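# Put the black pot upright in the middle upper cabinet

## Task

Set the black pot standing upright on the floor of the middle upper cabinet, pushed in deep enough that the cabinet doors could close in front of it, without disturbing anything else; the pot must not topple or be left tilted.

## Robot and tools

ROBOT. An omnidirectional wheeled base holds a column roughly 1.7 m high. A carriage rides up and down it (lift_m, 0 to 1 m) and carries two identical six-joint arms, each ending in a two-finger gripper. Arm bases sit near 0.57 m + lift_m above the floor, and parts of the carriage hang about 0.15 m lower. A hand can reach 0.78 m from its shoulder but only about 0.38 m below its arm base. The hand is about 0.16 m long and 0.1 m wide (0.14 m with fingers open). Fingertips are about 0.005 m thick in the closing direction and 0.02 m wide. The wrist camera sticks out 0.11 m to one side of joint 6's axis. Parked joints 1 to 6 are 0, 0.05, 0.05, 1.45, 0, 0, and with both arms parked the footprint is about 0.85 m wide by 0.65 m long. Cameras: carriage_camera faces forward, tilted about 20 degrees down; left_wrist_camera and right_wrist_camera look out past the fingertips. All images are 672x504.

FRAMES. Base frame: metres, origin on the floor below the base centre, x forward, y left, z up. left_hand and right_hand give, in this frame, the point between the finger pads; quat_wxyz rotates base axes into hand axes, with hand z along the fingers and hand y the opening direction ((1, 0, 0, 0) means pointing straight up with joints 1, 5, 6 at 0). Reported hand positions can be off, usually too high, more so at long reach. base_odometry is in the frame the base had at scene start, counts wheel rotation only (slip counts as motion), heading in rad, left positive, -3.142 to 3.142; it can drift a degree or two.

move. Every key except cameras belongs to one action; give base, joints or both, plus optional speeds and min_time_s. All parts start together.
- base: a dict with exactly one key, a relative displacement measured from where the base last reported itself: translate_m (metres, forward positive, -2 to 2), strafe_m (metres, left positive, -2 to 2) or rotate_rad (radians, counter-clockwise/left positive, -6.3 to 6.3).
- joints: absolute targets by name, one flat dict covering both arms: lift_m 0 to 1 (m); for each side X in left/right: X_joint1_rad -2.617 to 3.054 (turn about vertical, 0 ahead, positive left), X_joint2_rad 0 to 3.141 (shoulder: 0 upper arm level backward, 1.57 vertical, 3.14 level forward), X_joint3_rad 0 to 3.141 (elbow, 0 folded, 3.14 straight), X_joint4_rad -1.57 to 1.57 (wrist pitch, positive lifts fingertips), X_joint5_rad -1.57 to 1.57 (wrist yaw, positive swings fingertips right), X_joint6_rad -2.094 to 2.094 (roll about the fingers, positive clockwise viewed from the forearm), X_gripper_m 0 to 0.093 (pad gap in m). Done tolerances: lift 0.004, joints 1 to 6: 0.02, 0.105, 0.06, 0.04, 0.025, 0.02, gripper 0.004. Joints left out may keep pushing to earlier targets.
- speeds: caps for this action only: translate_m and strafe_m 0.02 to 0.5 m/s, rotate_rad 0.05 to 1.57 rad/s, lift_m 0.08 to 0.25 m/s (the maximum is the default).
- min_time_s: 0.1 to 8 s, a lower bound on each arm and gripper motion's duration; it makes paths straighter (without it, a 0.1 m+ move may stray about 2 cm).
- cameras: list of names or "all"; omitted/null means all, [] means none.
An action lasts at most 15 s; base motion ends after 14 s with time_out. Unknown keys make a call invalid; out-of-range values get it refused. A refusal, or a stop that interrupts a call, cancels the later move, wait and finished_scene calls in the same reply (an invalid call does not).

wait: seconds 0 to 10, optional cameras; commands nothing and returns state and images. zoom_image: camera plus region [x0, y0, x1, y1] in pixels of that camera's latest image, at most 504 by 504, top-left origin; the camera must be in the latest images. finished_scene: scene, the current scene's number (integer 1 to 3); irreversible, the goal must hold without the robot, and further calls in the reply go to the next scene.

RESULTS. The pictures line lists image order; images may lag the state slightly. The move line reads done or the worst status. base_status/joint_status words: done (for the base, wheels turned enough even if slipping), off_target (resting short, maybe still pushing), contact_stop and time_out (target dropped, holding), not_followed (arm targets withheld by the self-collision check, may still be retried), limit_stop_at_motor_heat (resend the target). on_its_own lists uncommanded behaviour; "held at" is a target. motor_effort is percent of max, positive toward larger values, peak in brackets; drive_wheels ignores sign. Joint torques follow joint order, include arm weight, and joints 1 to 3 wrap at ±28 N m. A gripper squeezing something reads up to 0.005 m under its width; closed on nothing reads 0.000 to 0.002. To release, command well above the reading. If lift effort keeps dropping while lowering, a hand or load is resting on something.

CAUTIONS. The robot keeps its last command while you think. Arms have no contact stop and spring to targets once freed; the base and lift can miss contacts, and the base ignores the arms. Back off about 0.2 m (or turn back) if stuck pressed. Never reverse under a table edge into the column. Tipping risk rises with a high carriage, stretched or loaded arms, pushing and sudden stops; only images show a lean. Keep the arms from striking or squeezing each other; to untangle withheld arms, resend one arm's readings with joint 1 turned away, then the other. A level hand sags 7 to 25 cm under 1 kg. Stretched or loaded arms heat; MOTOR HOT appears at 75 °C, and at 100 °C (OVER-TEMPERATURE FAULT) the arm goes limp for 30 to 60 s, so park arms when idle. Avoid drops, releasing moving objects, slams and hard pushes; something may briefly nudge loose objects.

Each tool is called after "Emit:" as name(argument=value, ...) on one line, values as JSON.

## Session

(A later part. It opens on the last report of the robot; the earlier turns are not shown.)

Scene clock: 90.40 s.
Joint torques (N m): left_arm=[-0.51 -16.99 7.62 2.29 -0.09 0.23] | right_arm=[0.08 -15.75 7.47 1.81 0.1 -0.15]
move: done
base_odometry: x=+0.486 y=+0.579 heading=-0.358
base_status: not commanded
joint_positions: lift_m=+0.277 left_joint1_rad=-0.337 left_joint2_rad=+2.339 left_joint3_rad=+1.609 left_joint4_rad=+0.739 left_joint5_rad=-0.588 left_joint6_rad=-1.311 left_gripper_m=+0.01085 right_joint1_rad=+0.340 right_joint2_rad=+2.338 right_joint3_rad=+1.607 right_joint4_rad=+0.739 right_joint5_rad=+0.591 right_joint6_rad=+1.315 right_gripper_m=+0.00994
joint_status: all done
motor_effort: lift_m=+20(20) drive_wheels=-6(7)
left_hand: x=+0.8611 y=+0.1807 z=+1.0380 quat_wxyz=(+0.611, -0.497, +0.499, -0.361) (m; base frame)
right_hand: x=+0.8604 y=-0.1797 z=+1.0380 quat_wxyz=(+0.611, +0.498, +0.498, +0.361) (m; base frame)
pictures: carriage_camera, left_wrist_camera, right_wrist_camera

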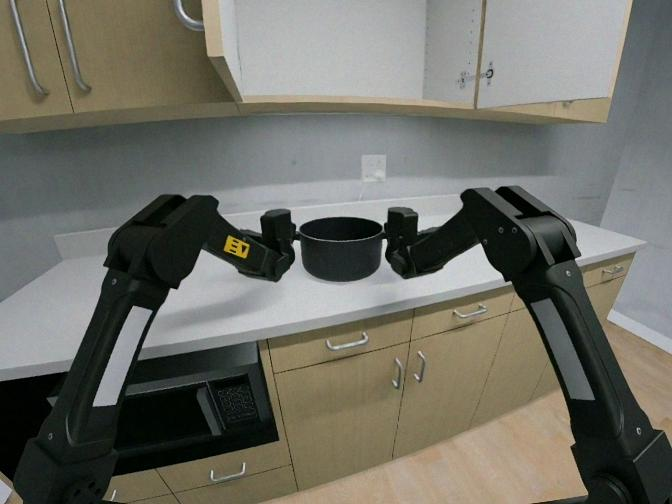

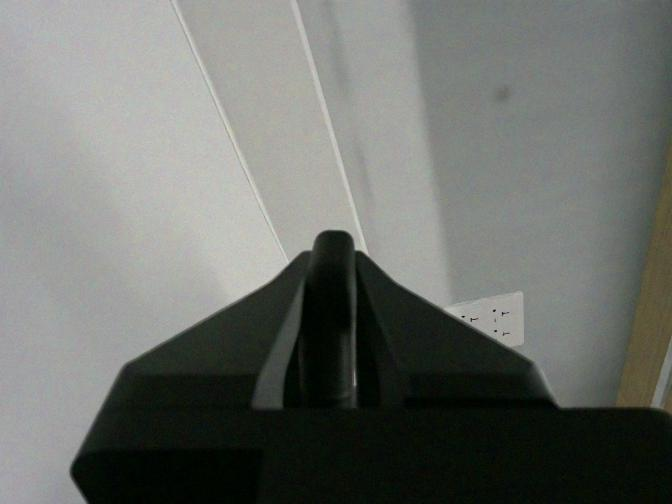

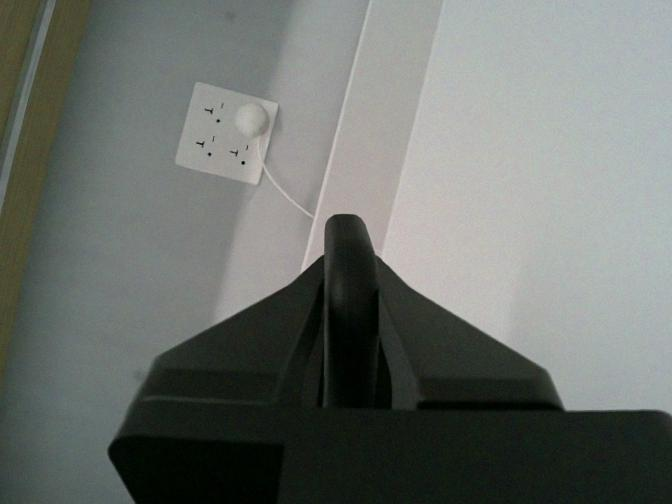

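Emit:
move(joints={"left_gripper_m": 0.003, "right_gripper_m": 0.003}, min_time_s=1, cameras=[])

Emit:
move(joints={"lift_m": 0.317}, speeds={"lift_m": 0.08}, cameras=["carriage_camera", "left_wrist_camera"])

Scene clock: 92.73 s.
Joint torques (N m): left_arm=[-0.58 -16.95 7.66 2.28 -0.08 0.23] | right_arm=[0.08 -15.72 7.51 1.79 0.11 -0.15]
move: off_target
base_odometry: x=+0.486 y=+0.579 heading=-0.358
base_status: not commanded
joint_positions: lift_m=+0.277 left_joint1_rad=-0.337 left_joint2_rad=+2.339 left_joint3_rad=+1.609 left_joint4_rad=+0.739 left_joint5_rad=-0.588 left_joint6_rad=-1.311 left_gripper_m=+0.01085 right_joint1_rad=+0.340 right_joint2_rad=+2.338 right_joint3_rad=+1.607 right_joint4_rad=+0.739 right_joint5_rad=+0.591 right_joint6_rad=+1.315 right_gripper_m=+0.00994
joint_status: left_gripper_m off_target (ended at +0.01085, target +0.00300); right_gripper_m off_target (ended at +0.00994, target +0.00300)
motor_effort: lift_m=+20(20) drive_wheels=-6(6)
left_hand: x=+0.8611 y=+0.1807 z=+1.0380 quat_wxyz=(+0.611, -0.497, +0.499, -0.361) (m; base frame)
right_hand: x=+0.8604 y=-0.1797 z=+1.0380 quat_wxyz=(+0.611, +0.498, +0.498, +0.361) (m; base frame)
pictures: none
No camera images: "cameras" was empty.

Scene clock: 93.60 s.
Joint torques (N m): left_arm=[-0.49 -18.69 7.69 3.31 -0.11 0.27] | right_arm=[0.12 -17.36 7.36 2.73 0.16 -0.29]
move: done
base_odometry: x=+0.486 y=+0.579 heading=-0.358
base_status: not commanded
joint_positions: lift_m=+0.317 left_joint1_rad=-0.337 left_joint2_rad=+2.355 left_joint3_rad=+1.609 left_joint4_rad=+0.652 left_joint5_rad=-0.590 left_joint6_rad=-1.315 left_gripper_m=+0.01066 right_joint1_rad=+0.340 right_joint2_rad=+2.352 right_joint3_rad=+1.607 right_joint4_rad=+0.659 right_joint5_rad=+0.589 right_joint6_rad=+1.328 right_gripper_m=+0.00950
joint_status: all done
motor_effort: lift_m=+25(28) drive_wheels=+1(6)
left_hand: x=+0.8611 y=+0.1811 z=+1.0485 quat_wxyz=(+0.595, -0.505, +0.533, -0.328) (m; base frame)
right_hand: x=+0.8606 y=-0.1793 z=+1.0512 quat_wxyz=(+0.593, +0.507, +0.528, +0.335) (m; base frame)
pictures: carriage_camera, left_wrist_camera

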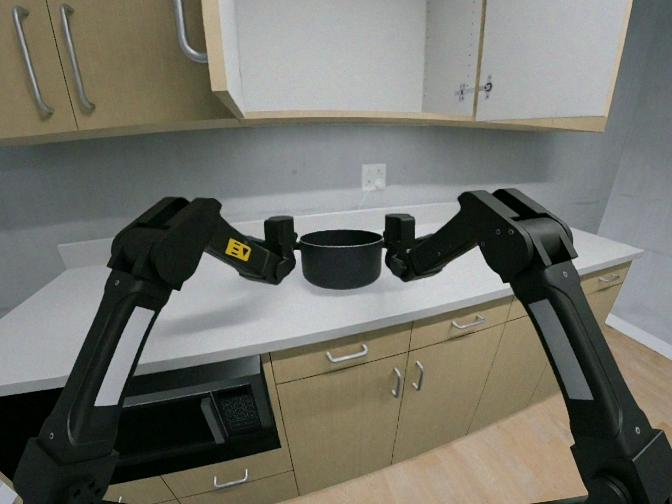

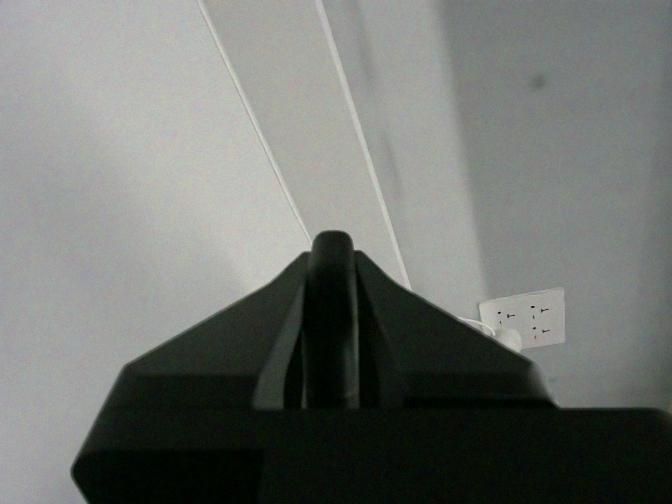

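Emit:
move(joints={"lift_m": 0.357}, speeds={"lift_m": 0.08}, cameras=["carriage_camera"])

Scene clock: 95.23 s.
Joint torques (N m): left_arm=[-0.51 -20.1 8.21 3.74 -0.11 0.44] | right_arm=[0.09 -18.78 7.72 3.11 0.26 -0.48]
move: done
base_odometry: x=+0.486 y=+0.579 heading=-0.358
base_status: not commanded
joint_positions: lift_m=+0.357 left_joint1_rad=-0.337 left_joint2_rad=+2.370 left_joint3_rad=+1.603 left_joint4_rad=+0.612 left_joint5_rad=-0.590 left_joint6_rad=-1.329 left_gripper_m=+0.01066 right_joint1_rad=+0.340 right_joint2_rad=+2.367 right_joint3_rad=+1.603 right_joint4_rad=+0.620 right_joint5_rad=+0.584 right_joint6_rad=+1.345 right_gripper_m=+0.00950
joint_status: all done
motor_effort: lift_m=+25(29) drive_wheels=-5(6)
left_hand: x=+0.8596 y=+0.1816 z=+1.0683 quat_wxyz=(+0.582, -0.512, +0.549, -0.312) (m; base frame)
right_hand: x=+0.8598 y=-0.1789 z=+1.0716 quat_wxyz=(+0.580, +0.514, +0.544, +0.323) (m; base frame)
pictures: carriage_camera

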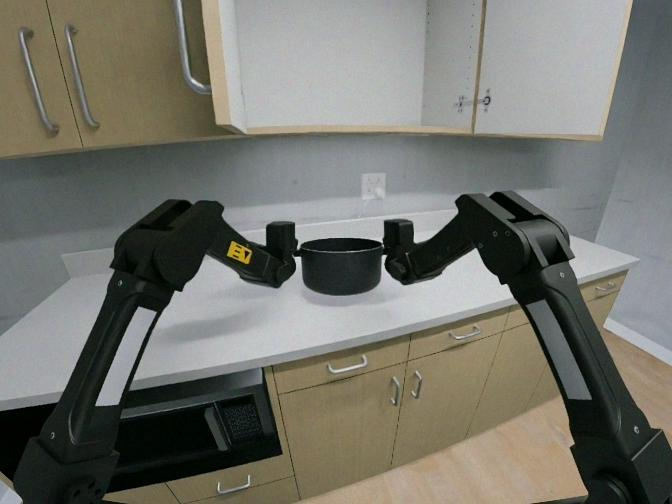

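Emit:
move(joints={"lift_m": 0.40}, speeds={"lift_m": 0.08}, cameras=["carriage_camera"])

Emit:
zoom_image(camera="carriage_camera", region=[230, 180, 450, 340])

Scene clock: 97.10 s.
Joint torques (N m): left_arm=[-0.5 -20.49 8.43 3.77 -0.13 0.44] | right_arm=[0.08 -19.43 7.9 3.17 0.28 -0.5]
move: done
base_odometry: x=+0.486 y=+0.579 heading=-0.358
base_status: not commanded
joint_positions: lift_m=+0.400 left_joint1_rad=-0.337 left_joint2_rad=+2.374 left_joint3_rad=+1.600 left_joint4_rad=+0.609 left_joint5_rad=-0.590 left_joint6_rad=-1.332 left_gripper_m=+0.01066 right_joint1_rad=+0.340 right_joint2_rad=+2.372 right_joint3_rad=+1.601 right_joint4_rad=+0.617 right_joint5_rad=+0.583 right_joint6_rad=+1.349 right_gripper_m=+0.00950
joint_status: all done
motor_effort: lift_m=+25(29) drive_wheels=+1(6)
left_hand: x=+0.8592 y=+0.1817 z=+1.1066 quat_wxyz=(+0.580, -0.514, +0.552, -0.309) (m; base frame)
right_hand: x=+0.8595 y=-0.1788 z=+1.1098 quat_wxyz=(+0.577, +0.515, +0.546, +0.321) (m; base frame)
pictures: carriage_camera

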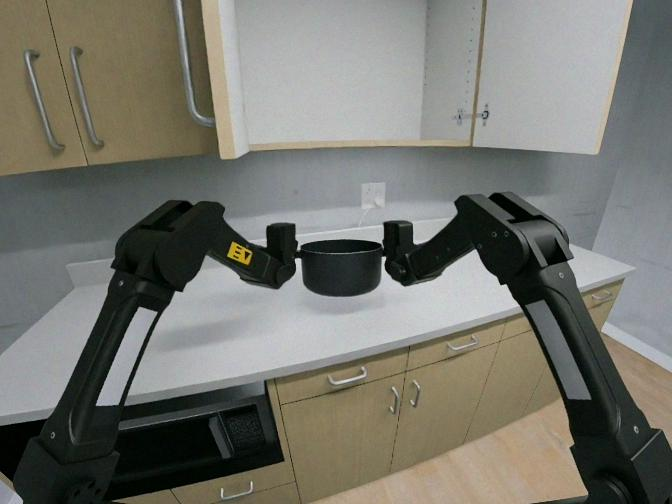

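Scaled by 2.291 from the camera's 672x504 image, which has a finer 960x720 frame.

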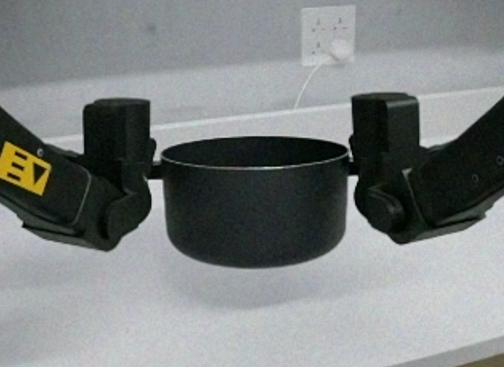

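Emit:
move(joints={"left_joint4_rad": 0.86, "right_joint4_rad": 0.852}, min_time_s=1.5, base={"translate_m": -0.5}, speeds={"translate_m": 0.2}, cameras=["carriage_camera"])

Scene clock: 102.57 s.
Joint torques (N m): left_arm=[-0.51 -20.56 8.43 4.08 -0.06 0.37] | right_arm=[0.12 -19.33 7.91 3.47 0.21 -0.28]
move: off_target
base_odometry: x=+0.018 y=+0.754 heading=-0.357
base_status: done
joint_positions: lift_m=+0.400 left_joint1_rad=-0.337 left_joint2_rad=+2.374 left_joint3_rad=+1.600 left_joint4_rad=+0.697 left_joint5_rad=-0.593 left_joint6_rad=-1.325 left_gripper_m=+0.01060 right_joint1_rad=+0.339 right_joint2_rad=+2.372 right_joint3_rad=+1.601 right_joint4_rad=+0.703 right_joint5_rad=+0.584 right_joint6_rad=+1.327 right_gripper_m=+0.00949
joint_status: left_joint4_rad off_target (ended at +0.697, target +0.860); right_joint4_rad off_target (ended at +0.703, target +0.852)
motor_effort: lift_m=+25(25) drive_wheels=-3(13)
left_hand: x=+0.8613 y=+0.1814 z=+1.1255 quat_wxyz=(+0.596, -0.507, +0.524, -0.335) (m; base frame)
right_hand: x=+0.8615 y=-0.1785 z=+1.1285 quat_wxyz=(+0.595, +0.505, +0.523, +0.342) (m; base frame)
pictures: carriage_camera

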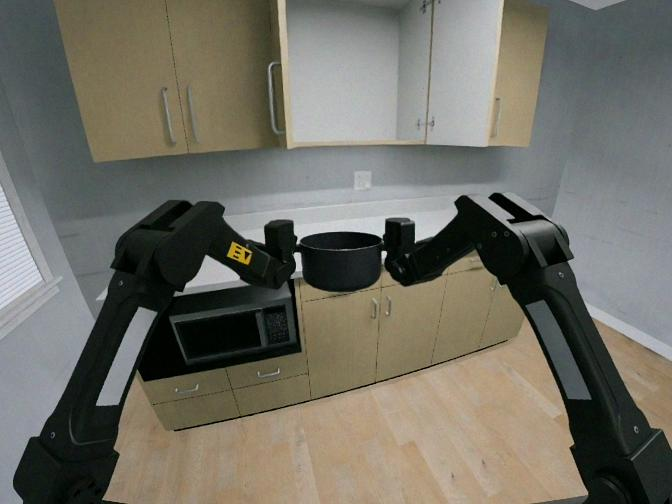

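Emit:
move(base={"rotate_rad": 0.357}, joints={"lift_m": 0.6}, speeds={"rotate_rad": 0.2, "lift_m": 0.12}, cameras=[])

Emit:
move(base={"strafe_m": -0.626}, joints={"lift_m": 0.83}, speeds={"strafe_m": 0.2, "lift_m": 0.1})

Scene clock: 106.13 s.
Joint torques (N m): left_arm=[-0.53 -21.38 8.62 3.91 -0.07 0.36] | right_arm=[0.23 -19.85 8.27 3.26 0.21 -0.25]
move: done
base_odometry: x=+0.018 y=+0.754 heading=-0.001
base_status: done
joint_positions: lift_m=+0.600 left_joint1_rad=-0.336 left_joint2_rad=+2.382 left_joint3_rad=+1.598 left_joint4_rad=+0.710 left_joint5_rad=-0.591 left_joint6_rad=-1.323 left_gripper_m=+0.01059 right_joint1_rad=+0.338 right_joint2_rad=+2.377 right_joint3_rad=+1.594 right_joint4_rad=+0.718 right_joint5_rad=+0.587 right_joint6_rad=+1.325 right_gripper_m=+0.00944
joint_status: all done
motor_effort: lift_m=+24(29) drive_wheels=+3(9)
left_hand: x=+0.8617 y=+0.1817 z=+1.3227 quat_wxyz=(+0.597, -0.507, +0.524, -0.336) (m; base frame)
right_hand: x=+0.8609 y=-0.1797 z=+1.3258 quat_wxyz=(+0.597, +0.505, +0.521, +0.342) (m; base frame)
pictures: none
No camera images: "cameras" was empty.

Scene clock: 110.60 s.
Joint torques (N m): left_arm=[-0.73 -21.56 8.76 3.89 -0.06 0.35] | right_arm=[0.31 -20.22 8.43 3.29 0.21 -0.27]
move: done
base_odometry: x=+0.018 y=+0.128 heading=+0.000
base_status: done
joint_positions: lift_m=+0.830 left_joint1_rad=-0.336 left_joint2_rad=+2.384 left_joint3_rad=+1.595 left_joint4_rad=+0.712 left_joint5_rad=-0.592 left_joint6_rad=-1.323 left_gripper_m=+0.01058 right_joint1_rad=+0.337 right_joint2_rad=+2.380 right_joint3_rad=+1.594 right_joint4_rad=+0.720 right_joint5_rad=+0.585 right_joint6_rad=+1.326 right_gripper_m=+0.00944
joint_status: all done
motor_effort: lift_m=+24(30) drive_wheels=-5(12)
left_hand: x=+0.8614 y=+0.1822 z=+1.5510 quat_wxyz=(+0.597, -0.507, +0.524, -0.335) (m; base frame)
right_hand: x=+0.8614 y=-0.1806 z=+1.5542 quat_wxyz=(+0.596, +0.505, +0.522, +0.342) (m; base frame)
pictures: carriage_camera, left_wrist_camera, right_wrist_camera

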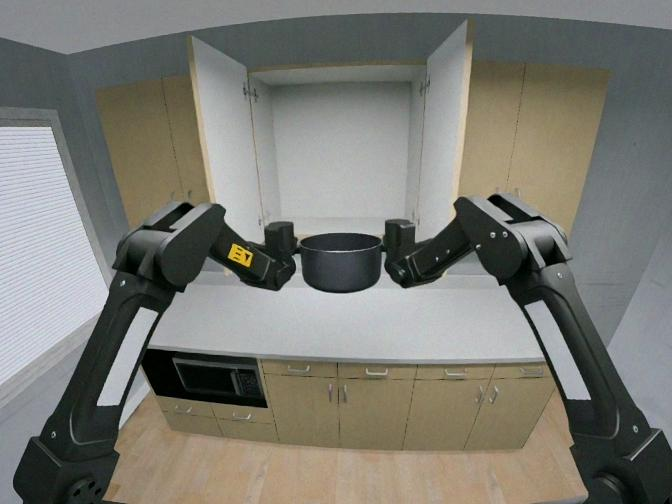

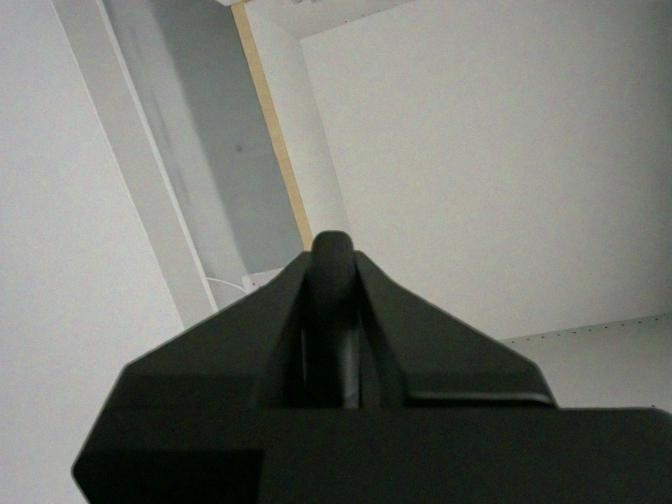

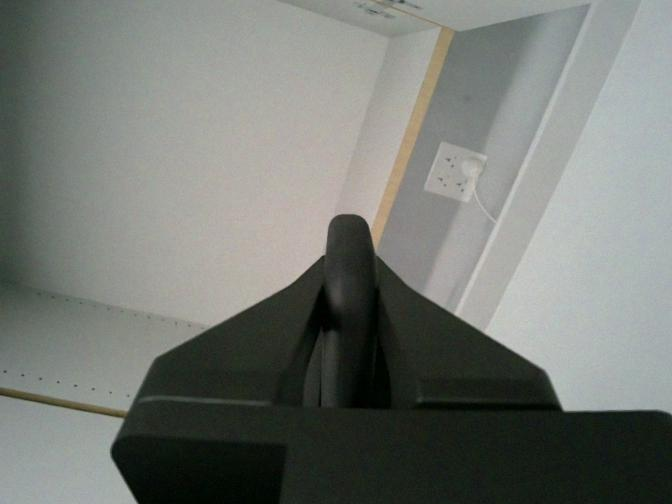

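Emit:
move(joints={"lift_m": 0.885, "left_joint4_rad": 0.95, "right_joint4_rad": 0.942}, min_time_s=1.5, base={"translate_m": 0.35}, speeds={"translate_m": 0.15, "lift_m": 0.1}, cameras=["carriage_camera"])

Scene clock: 115.57 s.
Joint torques (N m): left_arm=[-0.68 -21.57 8.95 4.13 -0.06 0.28] | right_arm=[0.28 -20.34 8.38 3.53 0.18 -0.12]
move: off_target
MOTOR HOT: joint 2 (shoulder) of the left arm reports 76 °C; the controller stops that arm at 100 °C. To cool a motor, set the load down, stop pushing, or move to a pose that needs little force.
base_odometry: x=+0.368 y=+0.128 heading=+0.000
base_status: done
joint_positions: lift_m=+0.885 left_joint1_rad=-0.336 left_joint2_rad=+2.384 left_joint3_rad=+1.593 left_joint4_rad=+0.781 left_joint5_rad=-0.592 left_joint6_rad=-1.315 left_gripper_m=+0.01055 right_joint1_rad=+0.337 right_joint2_rad=+2.382 right_joint3_rad=+1.592 right_joint4_rad=+0.788 right_joint5_rad=+0.585 right_joint6_rad=+1.313 right_gripper_m=+0.00943
joint_status: left_joint4_rad off_target (ended at +0.781, target +0.950); right_joint4_rad off_target (ended at +0.787, target +0.942); the others done
motor_effort: lift_m=+25(29) drive_wheels=-6(11)
left_hand: x=+0.8618 y=+0.1821 z=+1.6196 quat_wxyz=(+0.609, -0.501, +0.503, -0.354) (m; base frame)
right_hand: x=+0.8618 y=-0.1804 z=+1.6222 quat_wxyz=(+0.609, +0.498, +0.503, +0.358) (m; base frame)
pictures: carriage_camera

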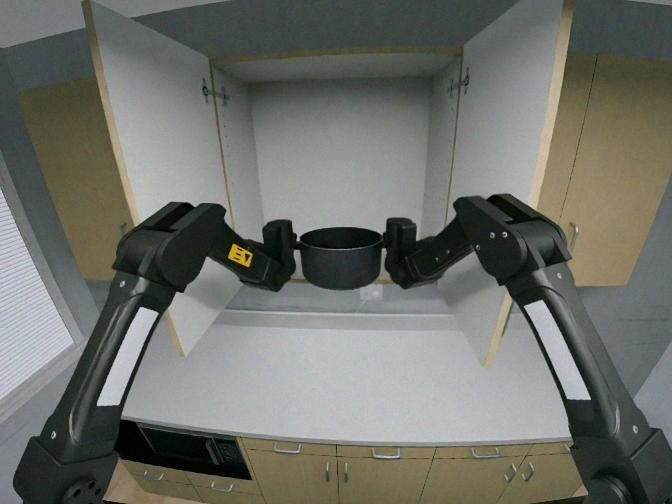

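Emit:
move(base={"translate_m": 0.285}, speeds={"translate_m": 0.15}, cameras=["carriage_camera", "left_wrist_camera"])

Scene clock: 118.90 s.
Joint torques (N m): left_arm=[-0.66 -21.64 9.02 4.08 -0.04 0.26] | right_arm=[0.34 -20.37 8.43 3.51 0.17 -0.1]
move: done
MOTOR HOT: still on. Joint 2 (shoulder) of the left arm reports 79 °C.
base_odometry: x=+0.653 y=+0.127 heading=-0.001
base_status: done
joint_positions: lift_m=+0.885 left_joint1_rad=-0.336 left_joint2_rad=+2.384 left_joint3_rad=+1.593 left_joint4_rad=+0.784 left_joint5_rad=-0.593 left_joint6_rad=-1.314 left_gripper_m=+0.01055 right_joint1_rad=+0.337 right_joint2_rad=+2.382 right_joint3_rad=+1.592 right_joint4_rad=+0.790 right_joint5_rad=+0.586 right_joint6_rad=+1.312 right_gripper_m=+0.00943
joint_status: not commanded
motor_effort: lift_m=+25(25) drive_wheels=-6(10)
left_hand: x=+0.8617 y=+0.1822 z=+1.6203 quat_wxyz=(+0.610, -0.501, +0.502, -0.355) (m; base frame)
right_hand: x=+0.8617 y=-0.1806 z=+1.6227 quat_wxyz=(+0.610, +0.498, +0.502, +0.358) (m; base frame)
pictures: carriage_camera, left_wrist_camera

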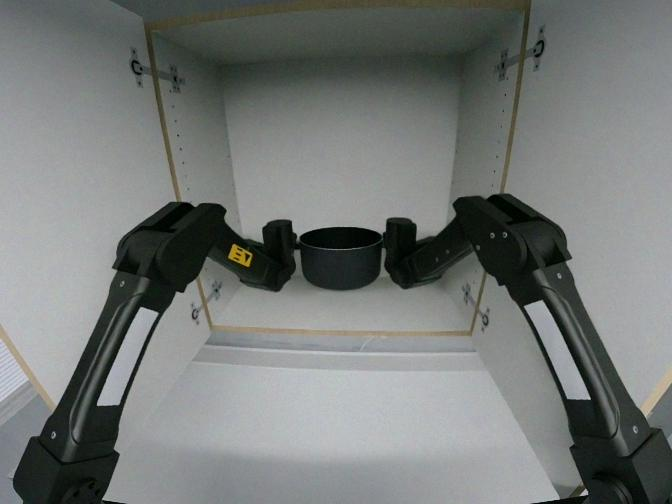

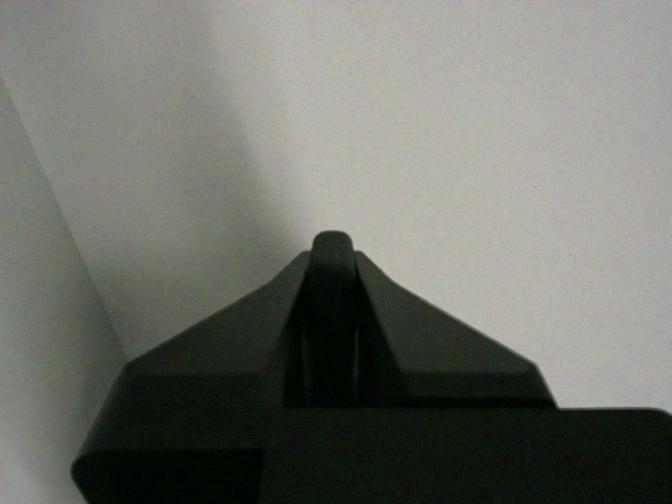

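Emit:
move(base={"translate_m": 0.02}, joints={"lift_m": 0.815}, speeds={"translate_m": 0.1, "lift_m": 0.1}, cameras=["carriage_camera"])

Scene clock: 121.03 s.
Joint torques (N m): left_arm=[-0.73 -21.74 8.99 4.03 -0.06 0.23] | right_arm=[0.42 -20.67 8.42 3.41 0.15 -0.09]
move: done
MOTOR HOT: still on. Joint 2 (shoulder) of the left arm reports 81 °C.
base_odometry: x=+0.673 y=+0.127 heading=-0.002
base_status: done
joint_positions: lift_m=+0.815 left_joint1_rad=-0.336 left_joint2_rad=+2.385 left_joint3_rad=+1.593 left_joint4_rad=+0.786 left_joint5_rad=-0.592 left_joint6_rad=-1.313 left_gripper_m=+0.01055 right_joint1_rad=+0.337 right_joint2_rad=+2.385 right_joint3_rad=+1.592 right_joint4_rad=+0.795 right_joint5_rad=+0.587 right_joint6_rad=+1.309 right_gripper_m=+0.00943
joint_status: all done
motor_effort: lift_m=+23(23) drive_wheels=+1(9)
left_hand: x=+0.8618 y=+0.1821 z=+1.5502 quat_wxyz=(+0.610, -0.500, +0.502, -0.355) (m; base frame)
right_hand: x=+0.8618 y=-0.1807 z=+1.5521 quat_wxyz=(+0.611, +0.497, +0.502, +0.358) (m; base frame)
pictures: carriage_camera

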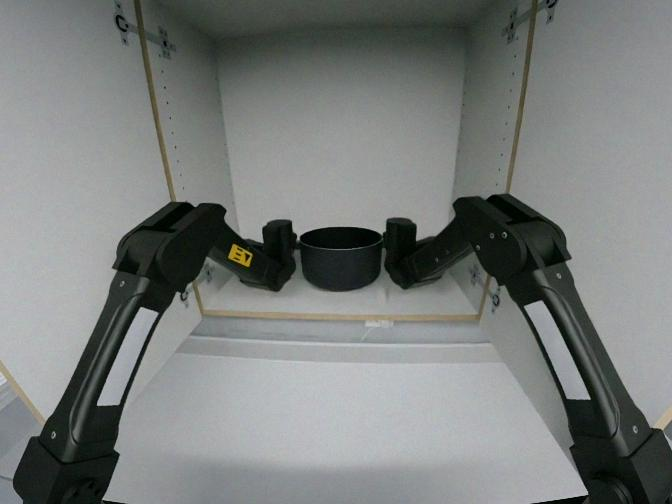

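Lower gently in small steps.

Emit:
move(joints={"lift_m": 0.795}, speeds={"lift_m": 0.08}, cameras=[])

Emit:
move(joints={"lift_m": 0.78}, speeds={"lift_m": 0.08}, cameras=["carriage_camera"])

Scene clock: 125.40 s.
Joint torques (N m): left_arm=[-0.7 -21.68 9.03 4.07 -0.06 0.24] | right_arm=[0.29 -20.71 8.47 3.43 0.17 -0.08]
move: done
MOTOR HOT: still on. Joint 2 (shoulder) of the left arm reports 81 °C.
base_odometry: x=+0.673 y=+0.127 heading=-0.002
base_status: not commanded
joint_positions: lift_m=+0.795 left_joint1_rad=-0.336 left_joint2_rad=+2.385 left_joint3_rad=+1.593 left_joint4_rad=+0.786 left_joint5_rad=-0.592 left_joint6_rad=-1.313 left_gripper_m=+0.01055 right_joint1_rad=+0.337 right_joint2_rad=+2.385 right_joint3_rad=+1.592 right_joint4_rad=+0.795 right_joint5_rad=+0.587 right_joint6_rad=+1.309 right_gripper_m=+0.00943
joint_status: all done
motor_effort: lift_m=+23(23) drive_wheels=-5(6)
left_hand: x=+0.8618 y=+0.1821 z=+1.5302 quat_wxyz=(+0.610, -0.500, +0.503, -0.354) (m; base frame)
right_hand: x=+0.8618 y=-0.1807 z=+1.5321 quat_wxyz=(+0.611, +0.497, +0.502, +0.358) (m; base frame)
pictures: none
No camera images: "cameras" was empty.

Scene clock: 125.97 s.
Joint torques (N m): left_arm=[-0.65 -21.65 9.01 3.6 -0.04 0.23] | right_arm=[0.43 -20.72 8.47 3.03 0.13 -0.04]
move: done
MOTOR HOT: still on. Joint 2 (shoulder) of the left arm reports 81 °C.
base_odometry: x=+0.673 y=+0.127 heading=-0.002
base_status: not commanded
joint_positions: lift_m=+0.780 left_joint1_rad=-0.336 left_joint2_rad=+2.385 left_joint3_rad=+1.593 left_joint4_rad=+0.825 left_joint5_rad=-0.592 left_joint6_rad=-1.311 left_gripper_m=+0.01054 right_joint1_rad=+0.337 right_joint2_rad=+2.385 right_joint3_rad=+1.592 right_joint4_rad=+0.830 right_joint5_rad=+0.587 right_joint6_rad=+1.307 right_gripper_m=+0.00943
joint_status: all done
motor_effort: lift_m=+22(22) drive_wheels=-5(6)
left_hand: x=+0.8617 y=+0.1821 z=+1.5238 quat_wxyz=(+0.616, -0.497, +0.489, -0.366) (m; base frame)
right_hand: x=+0.8617 y=-0.1807 z=+1.5248 quat_wxyz=(+0.616, +0.494, +0.490, +0.368) (m; base frame)
pictures: carriage_camera

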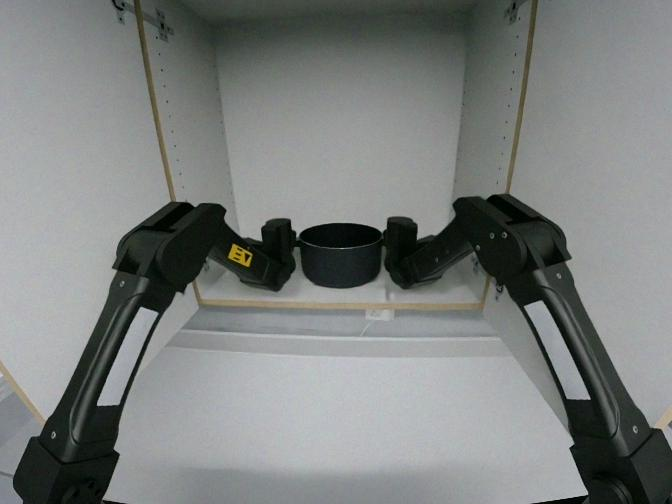

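Emit:
move(joints={"lift_m": 0.768, "left_joint4_rad": 0.78, "right_joint4_rad": 0.775}, speeds={"lift_m": 0.08}, min_time_s=1.2, cameras=["carriage_camera"])

Scene clock: 128.37 s.
Joint torques (N m): left_arm=[-0.69 -21.19 8.39 1.77 -0.01 0.21] | right_arm=[0.24 -19.71 8.2 1.35 0.15 0.1]
move: off_target
MOTOR HOT: still on. Joint 2 (shoulder) of the left arm reports 82 °C.
base_odometry: x=+0.673 y=+0.127 heading=-0.002
base_status: not commanded
joint_positions: lift_m=+0.768 left_joint1_rad=-0.336 left_joint2_rad=+2.380 left_joint3_rad=+1.600 left_joint4_rad=+0.820 left_joint5_rad=-0.593 left_joint6_rad=-1.309 left_gripper_m=+0.01053 right_joint1_rad=+0.337 right_joint2_rad=+2.375 right_joint3_rad=+1.597 right_joint4_rad=+0.819 right_joint5_rad=+0.584 right_joint6_rad=+1.294 right_gripper_m=+0.00943
joint_status: right_joint4_rad off_target (ended at +0.819, target +0.775); the others done
motor_effort: lift_m=+22(22) drive_wheels=-5(6)
left_hand: x=+0.8622 y=+0.1821 z=+1.5166 quat_wxyz=(+0.617, -0.496, +0.487, -0.367) (m; base frame)
right_hand: x=+0.8619 y=-0.1802 z=+1.5185 quat_wxyz=(+0.619, +0.490, +0.493, +0.366) (m; base frame)
pictures: carriage_camera

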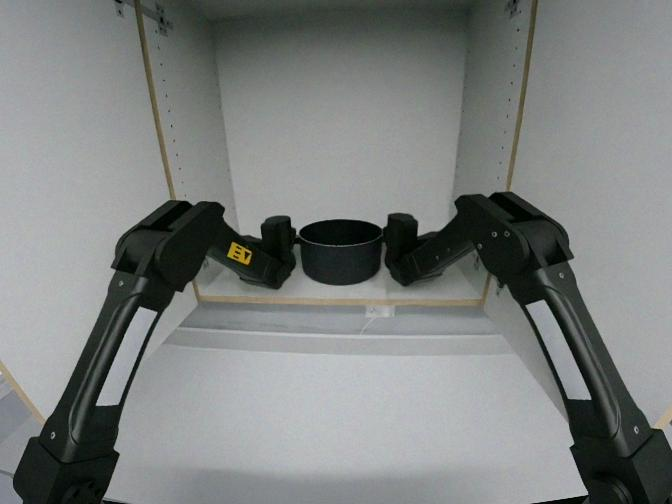

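Emit:
move(joints={"lift_m": 0.745}, speeds={"lift_m": 0.08}, cameras=["carriage_camera"])

Scene clock: 129.63 s.
Joint torques (N m): left_arm=[-0.69 -18.59 7.27 1.76 0 0.1] | right_arm=[0.31 -16.73 7.39 1.36 0.17 0.19]
move: done
MOTOR HOT: still on. Joint 2 (shoulder) of the left arm reports 82 °C.
base_odometry: x=+0.673 y=+0.127 heading=-0.002
base_status: not commanded
joint_positions: lift_m=+0.745 left_joint1_rad=-0.336 left_joint2_rad=+2.355 left_joint3_rad=+1.613 left_joint4_rad=+0.818 left_joint5_rad=-0.594 left_joint6_rad=-1.300 left_gripper_m=+0.01051 right_joint1_rad=+0.337 right_joint2_rad=+2.347 right_joint3_rad=+1.608 right_joint4_rad=+0.816 right_joint5_rad=+0.582 right_joint6_rad=+1.284 right_gripper_m=+0.00938
joint_status: all done
motor_effort: lift_m=+20(20) drive_wheels=-5(6)
left_hand: x=+0.8619 y=+0.1823 z=+1.5147 quat_wxyz=(+0.625, -0.492, +0.477, -0.376) (m; base frame)
right_hand: x=+0.8612 y=-0.1802 z=+1.5171 quat_wxyz=(+0.626, +0.484, +0.483, +0.375) (m; base frame)
pictures: carriage_camera

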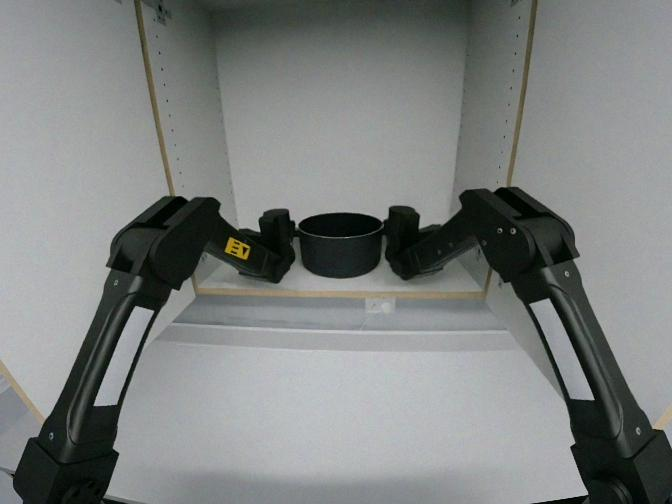

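Emit:
move(joints={"lift_m": 0.735}, speeds={"lift_m": 0.08}, cameras=[])

Emit:
move(joints={"left_gripper_m": 0.093, "right_gripper_m": 0.093}, min_time_s=2)

Scene clock: 131.17 s.
Joint torques (N m): left_arm=[-0.75 -17.55 6.6 1.76 0.01 0.03] | right_arm=[0.35 -15.6 6.9 1.34 0.2 0.28]
move: done
MOTOR HOT: still on. Joint 2 (shoulder) of the left arm reports 82 °C.
base_odometry: x=+0.673 y=+0.127 heading=-0.002
base_status: not commanded
joint_positions: lift_m=+0.735 left_joint1_rad=-0.336 left_joint2_rad=+2.346 left_joint3_rad=+1.621 left_joint4_rad=+0.818 left_joint5_rad=-0.594 left_joint6_rad=-1.293 left_gripper_m=+0.01050 right_joint1_rad=+0.337 right_joint2_rad=+2.336 right_joint3_rad=+1.614 right_joint4_rad=+0.815 right_joint5_rad=+0.579 right_joint6_rad=+1.277 right_gripper_m=+0.00938
joint_status: all done
motor_effort: lift_m=+19(20) drive_wheels=-5(6)
left_hand: x=+0.8618 y=+0.1824 z=+1.5143 quat_wxyz=(+0.629, -0.489, +0.472, -0.379) (m; base frame)
right_hand: x=+0.8610 y=-0.1798 z=+1.5167 quat_wxyz=(+0.629, +0.481, +0.480, +0.379) (m; base frame)
pictures: none
No camera images: "cameras" was empty.

Scene clock: 133.47 s.
Joint torques (N m): left_arm=[-0.7 -17.62 6.63 2.19 0.02 0.02] | right_arm=[0.32 -15.64 6.93 1.79 0.11 0.05]
move: done
MOTOR HOT: still on. Joint 2 (shoulder) of the left arm reports 82 °C.
base_odometry: x=+0.673 y=+0.127 heading=-0.002
base_status: not commanded
joint_positions: lift_m=+0.735 left_joint1_rad=-0.336 left_joint2_rad=+2.346 left_joint3_rad=+1.621 left_joint4_rad=+0.782 left_joint5_rad=-0.596 left_joint6_rad=-1.293 left_gripper_m=+0.09288 right_joint1_rad=+0.337 right_joint2_rad=+2.336 right_joint3_rad=+1.614 right_joint4_rad=+0.778 right_joint5_rad=+0.585 right_joint6_rad=+1.298 right_gripper_m=+0.09291
joint_status: all done
motor_effort: lift_m=+19(19) drive_wheels=+0(6)
left_hand: x=+0.8623 y=+0.1826 z=+1.5066 quat_wxyz=(+0.624, -0.492, +0.484, -0.367) (m; base frame)
right_hand: x=+0.8613 y=-0.1807 z=+1.5086 quat_wxyz=(+0.621, +0.490, +0.487, +0.371) (m; base frame)
pictures: carriage_camera, left_wrist_camera, right_wrist_camera

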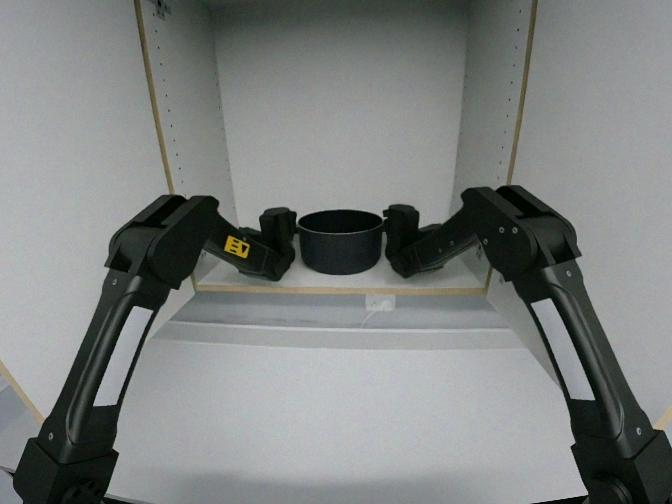

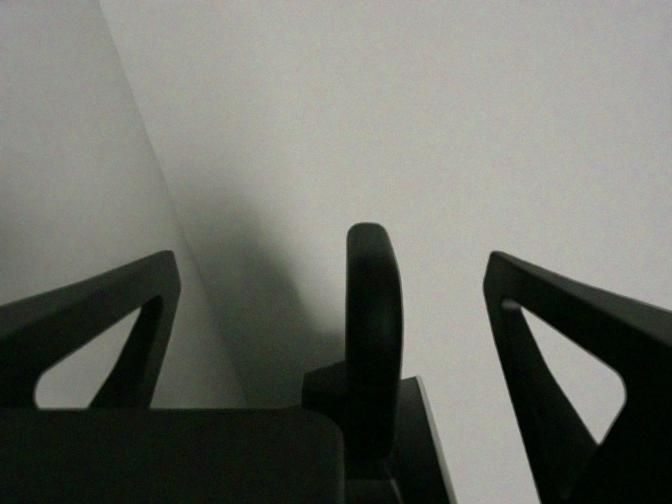

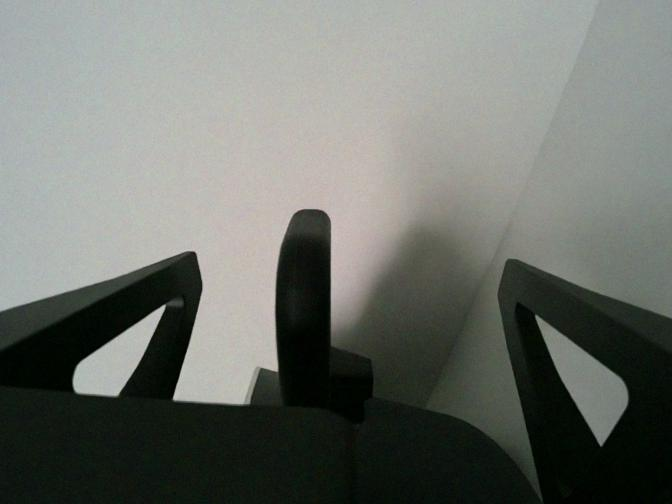

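Emit:
move(joints={"lift_m": 0.747}, speeds={"lift_m": 0.08}, cameras=[])

Emit:
move(base={"translate_m": -0.55}, speeds={"translate_m": 0.15}, cameras=["carriage_camera"])

Scene clock: 134.80 s.
Joint torques (N m): left_arm=[-0.72 -17.58 6.64 2.29 0.02 0.02] | right_arm=[0.34 -15.69 6.97 1.84 0.12 0.04]
move: done
MOTOR HOT: still on. Joint 2 (shoulder) of the left arm reports 82 °C.
base_odometry: x=+0.673 y=+0.127 heading=-0.002
base_status: not commanded
joint_positions: lift_m=+0.747 left_joint1_rad=-0.336 left_joint2_rad=+2.346 left_joint3_rad=+1.621 left_joint4_rad=+0.773 left_joint5_rad=-0.596 left_joint6_rad=-1.293 left_gripper_m=+0.09288 right_joint1_rad=+0.337 right_joint2_rad=+2.337 right_joint3_rad=+1.614 right_joint4_rad=+0.771 right_joint5_rad=+0.587 right_joint6_rad=+1.298 right_gripper_m=+0.09291
joint_status: all done
motor_effort: lift_m=+23(28) drive_wheels=+2(7)
left_hand: x=+0.8624 y=+0.1826 z=+1.5160 quat_wxyz=(+0.622, -0.493, +0.488, -0.364) (m; base frame)
right_hand: x=+0.8614 y=-0.1809 z=+1.5183 quat_wxyz=(+0.620, +0.491, +0.489, +0.369) (m; base frame)
pictures: none
No camera images: "cameras" was empty.

Scene clock: 139.47 s.
Joint torques (N m): left_arm=[-0.5 -17.66 6.67 2.27 0.02 0.04] | right_arm=[0.14 -15.58 7.02 1.88 0.11 0.04]
move: done
MOTOR HOT: still on. Joint 2 (shoulder) of the left arm reports 81 °C.
base_odometry: x=+0.123 y=+0.128 heading=-0.002
base_status: done
joint_positions: lift_m=+0.747 left_joint1_rad=-0.338 left_joint2_rad=+2.346 left_joint3_rad=+1.621 left_joint4_rad=+0.773 left_joint5_rad=-0.596 left_joint6_rad=-1.293 left_gripper_m=+0.09288 right_joint1_rad=+0.339 right_joint2_rad=+2.337 right_joint3_rad=+1.614 right_joint4_rad=+0.770 right_joint5_rad=+0.589 right_joint6_rad=+1.298 right_gripper_m=+0.09291
joint_status: not commanded
motor_effort: lift_m=+23(23) drive_wheels=+0(13)
left_hand: x=+0.8621 y=+0.1811 z=+1.5160 quat_wxyz=(+0.622, -0.492, +0.488, -0.365) (m; base frame)
right_hand: x=+0.8610 y=-0.1794 z=+1.5182 quat_wxyz=(+0.619, +0.491, +0.489, +0.369) (m; base frame)
pictures: carriage_camera

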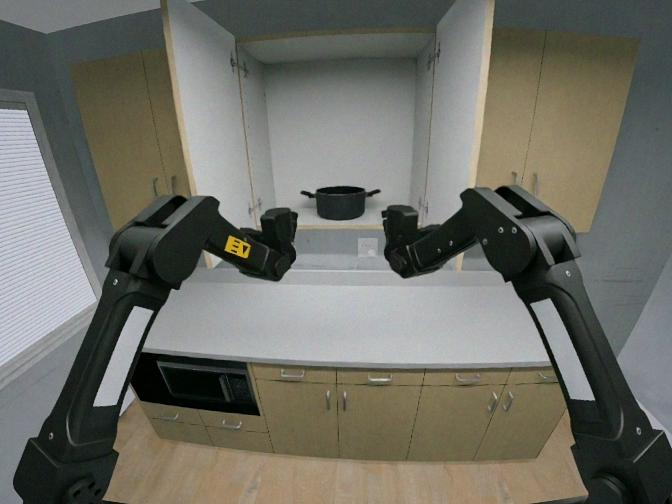

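Emit:
move(joints={"left_joint1_rad": 0, "left_joint2_rad": 0.05, "left_joint3_rad": 0.05, "left_joint4_rad": 1.45, "left_joint5_rad": 0, "left_joint6_rad": 0, "right_joint1_rad": 0, "right_joint2_rad": 0.05, "right_joint3_rad": 0.05, "right_joint4_rad": 1.45, "right_joint5_rad": 0, "right_joint6_rad": 0, "lift_m": 0.3}, min_time_s=3, cameras=["carriage_camera"])

Emit:
zoom_image(camera="carriage_camera", region=[220, 0, 460, 140])

Scene clock: 143.83 s.
Joint torques (N m): left_arm=[0.51 3.63 4.53 0.04 0.17 0.15] | right_arm=[-0.58 3.77 4.29 -0.15 -0.24 -0.15]
move: done
MOTOR HOT: still on. Joint 2 (shoulder) of the left arm reports 78 °C.
base_odometry: x=+0.123 y=+0.128 heading=-0.002
base_status: not commanded
joint_positions: lift_m=+0.300 left_joint1_rad=-0.006 left_joint2_rad=+0.055 left_joint3_rad=+0.054 left_joint4_rad=+1.435 left_joint5_rad=-0.014 left_joint6_rad=-0.013 left_gripper_m=+0.09289 right_joint1_rad=+0.006 right_joint2_rad=+0.055 right_joint3_rad=+0.057 right_joint4_rad=+1.439 right_joint5_rad=+0.016 right_joint6_rad=+0.015 right_gripper_m=+0.09291
joint_status: all done
motor_effort: lift_m=+21(21) drive_wheels=-2(4)
left_hand: x=+0.2578 y=+0.3056 z=+1.3057 quat_wxyz=(+0.998, -0.007, +0.069, -0.009) (m; base frame)
right_hand: x=+0.2556 y=-0.3060 z=+1.3068 quat_wxyz=(+0.998, +0.008, +0.064, +0.010) (m; base frame)
pictures: carriage_camera

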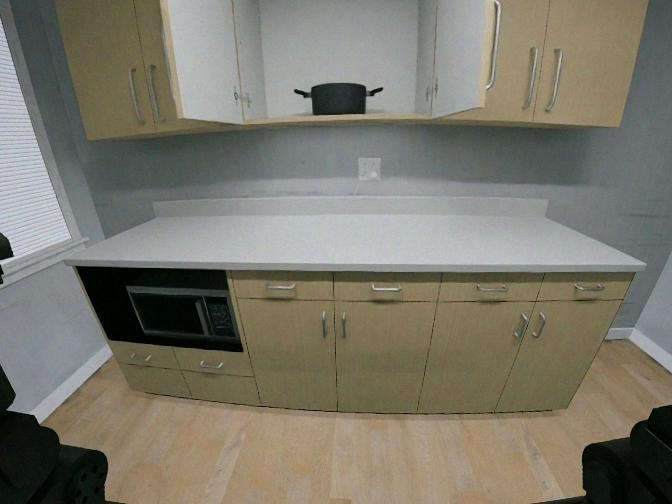

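Scaled by 2.100 from the camera's 672x504 image, which has a finer 960x720 frame.

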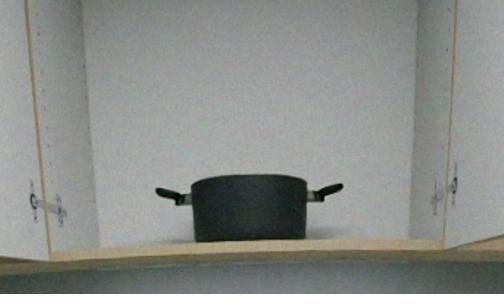

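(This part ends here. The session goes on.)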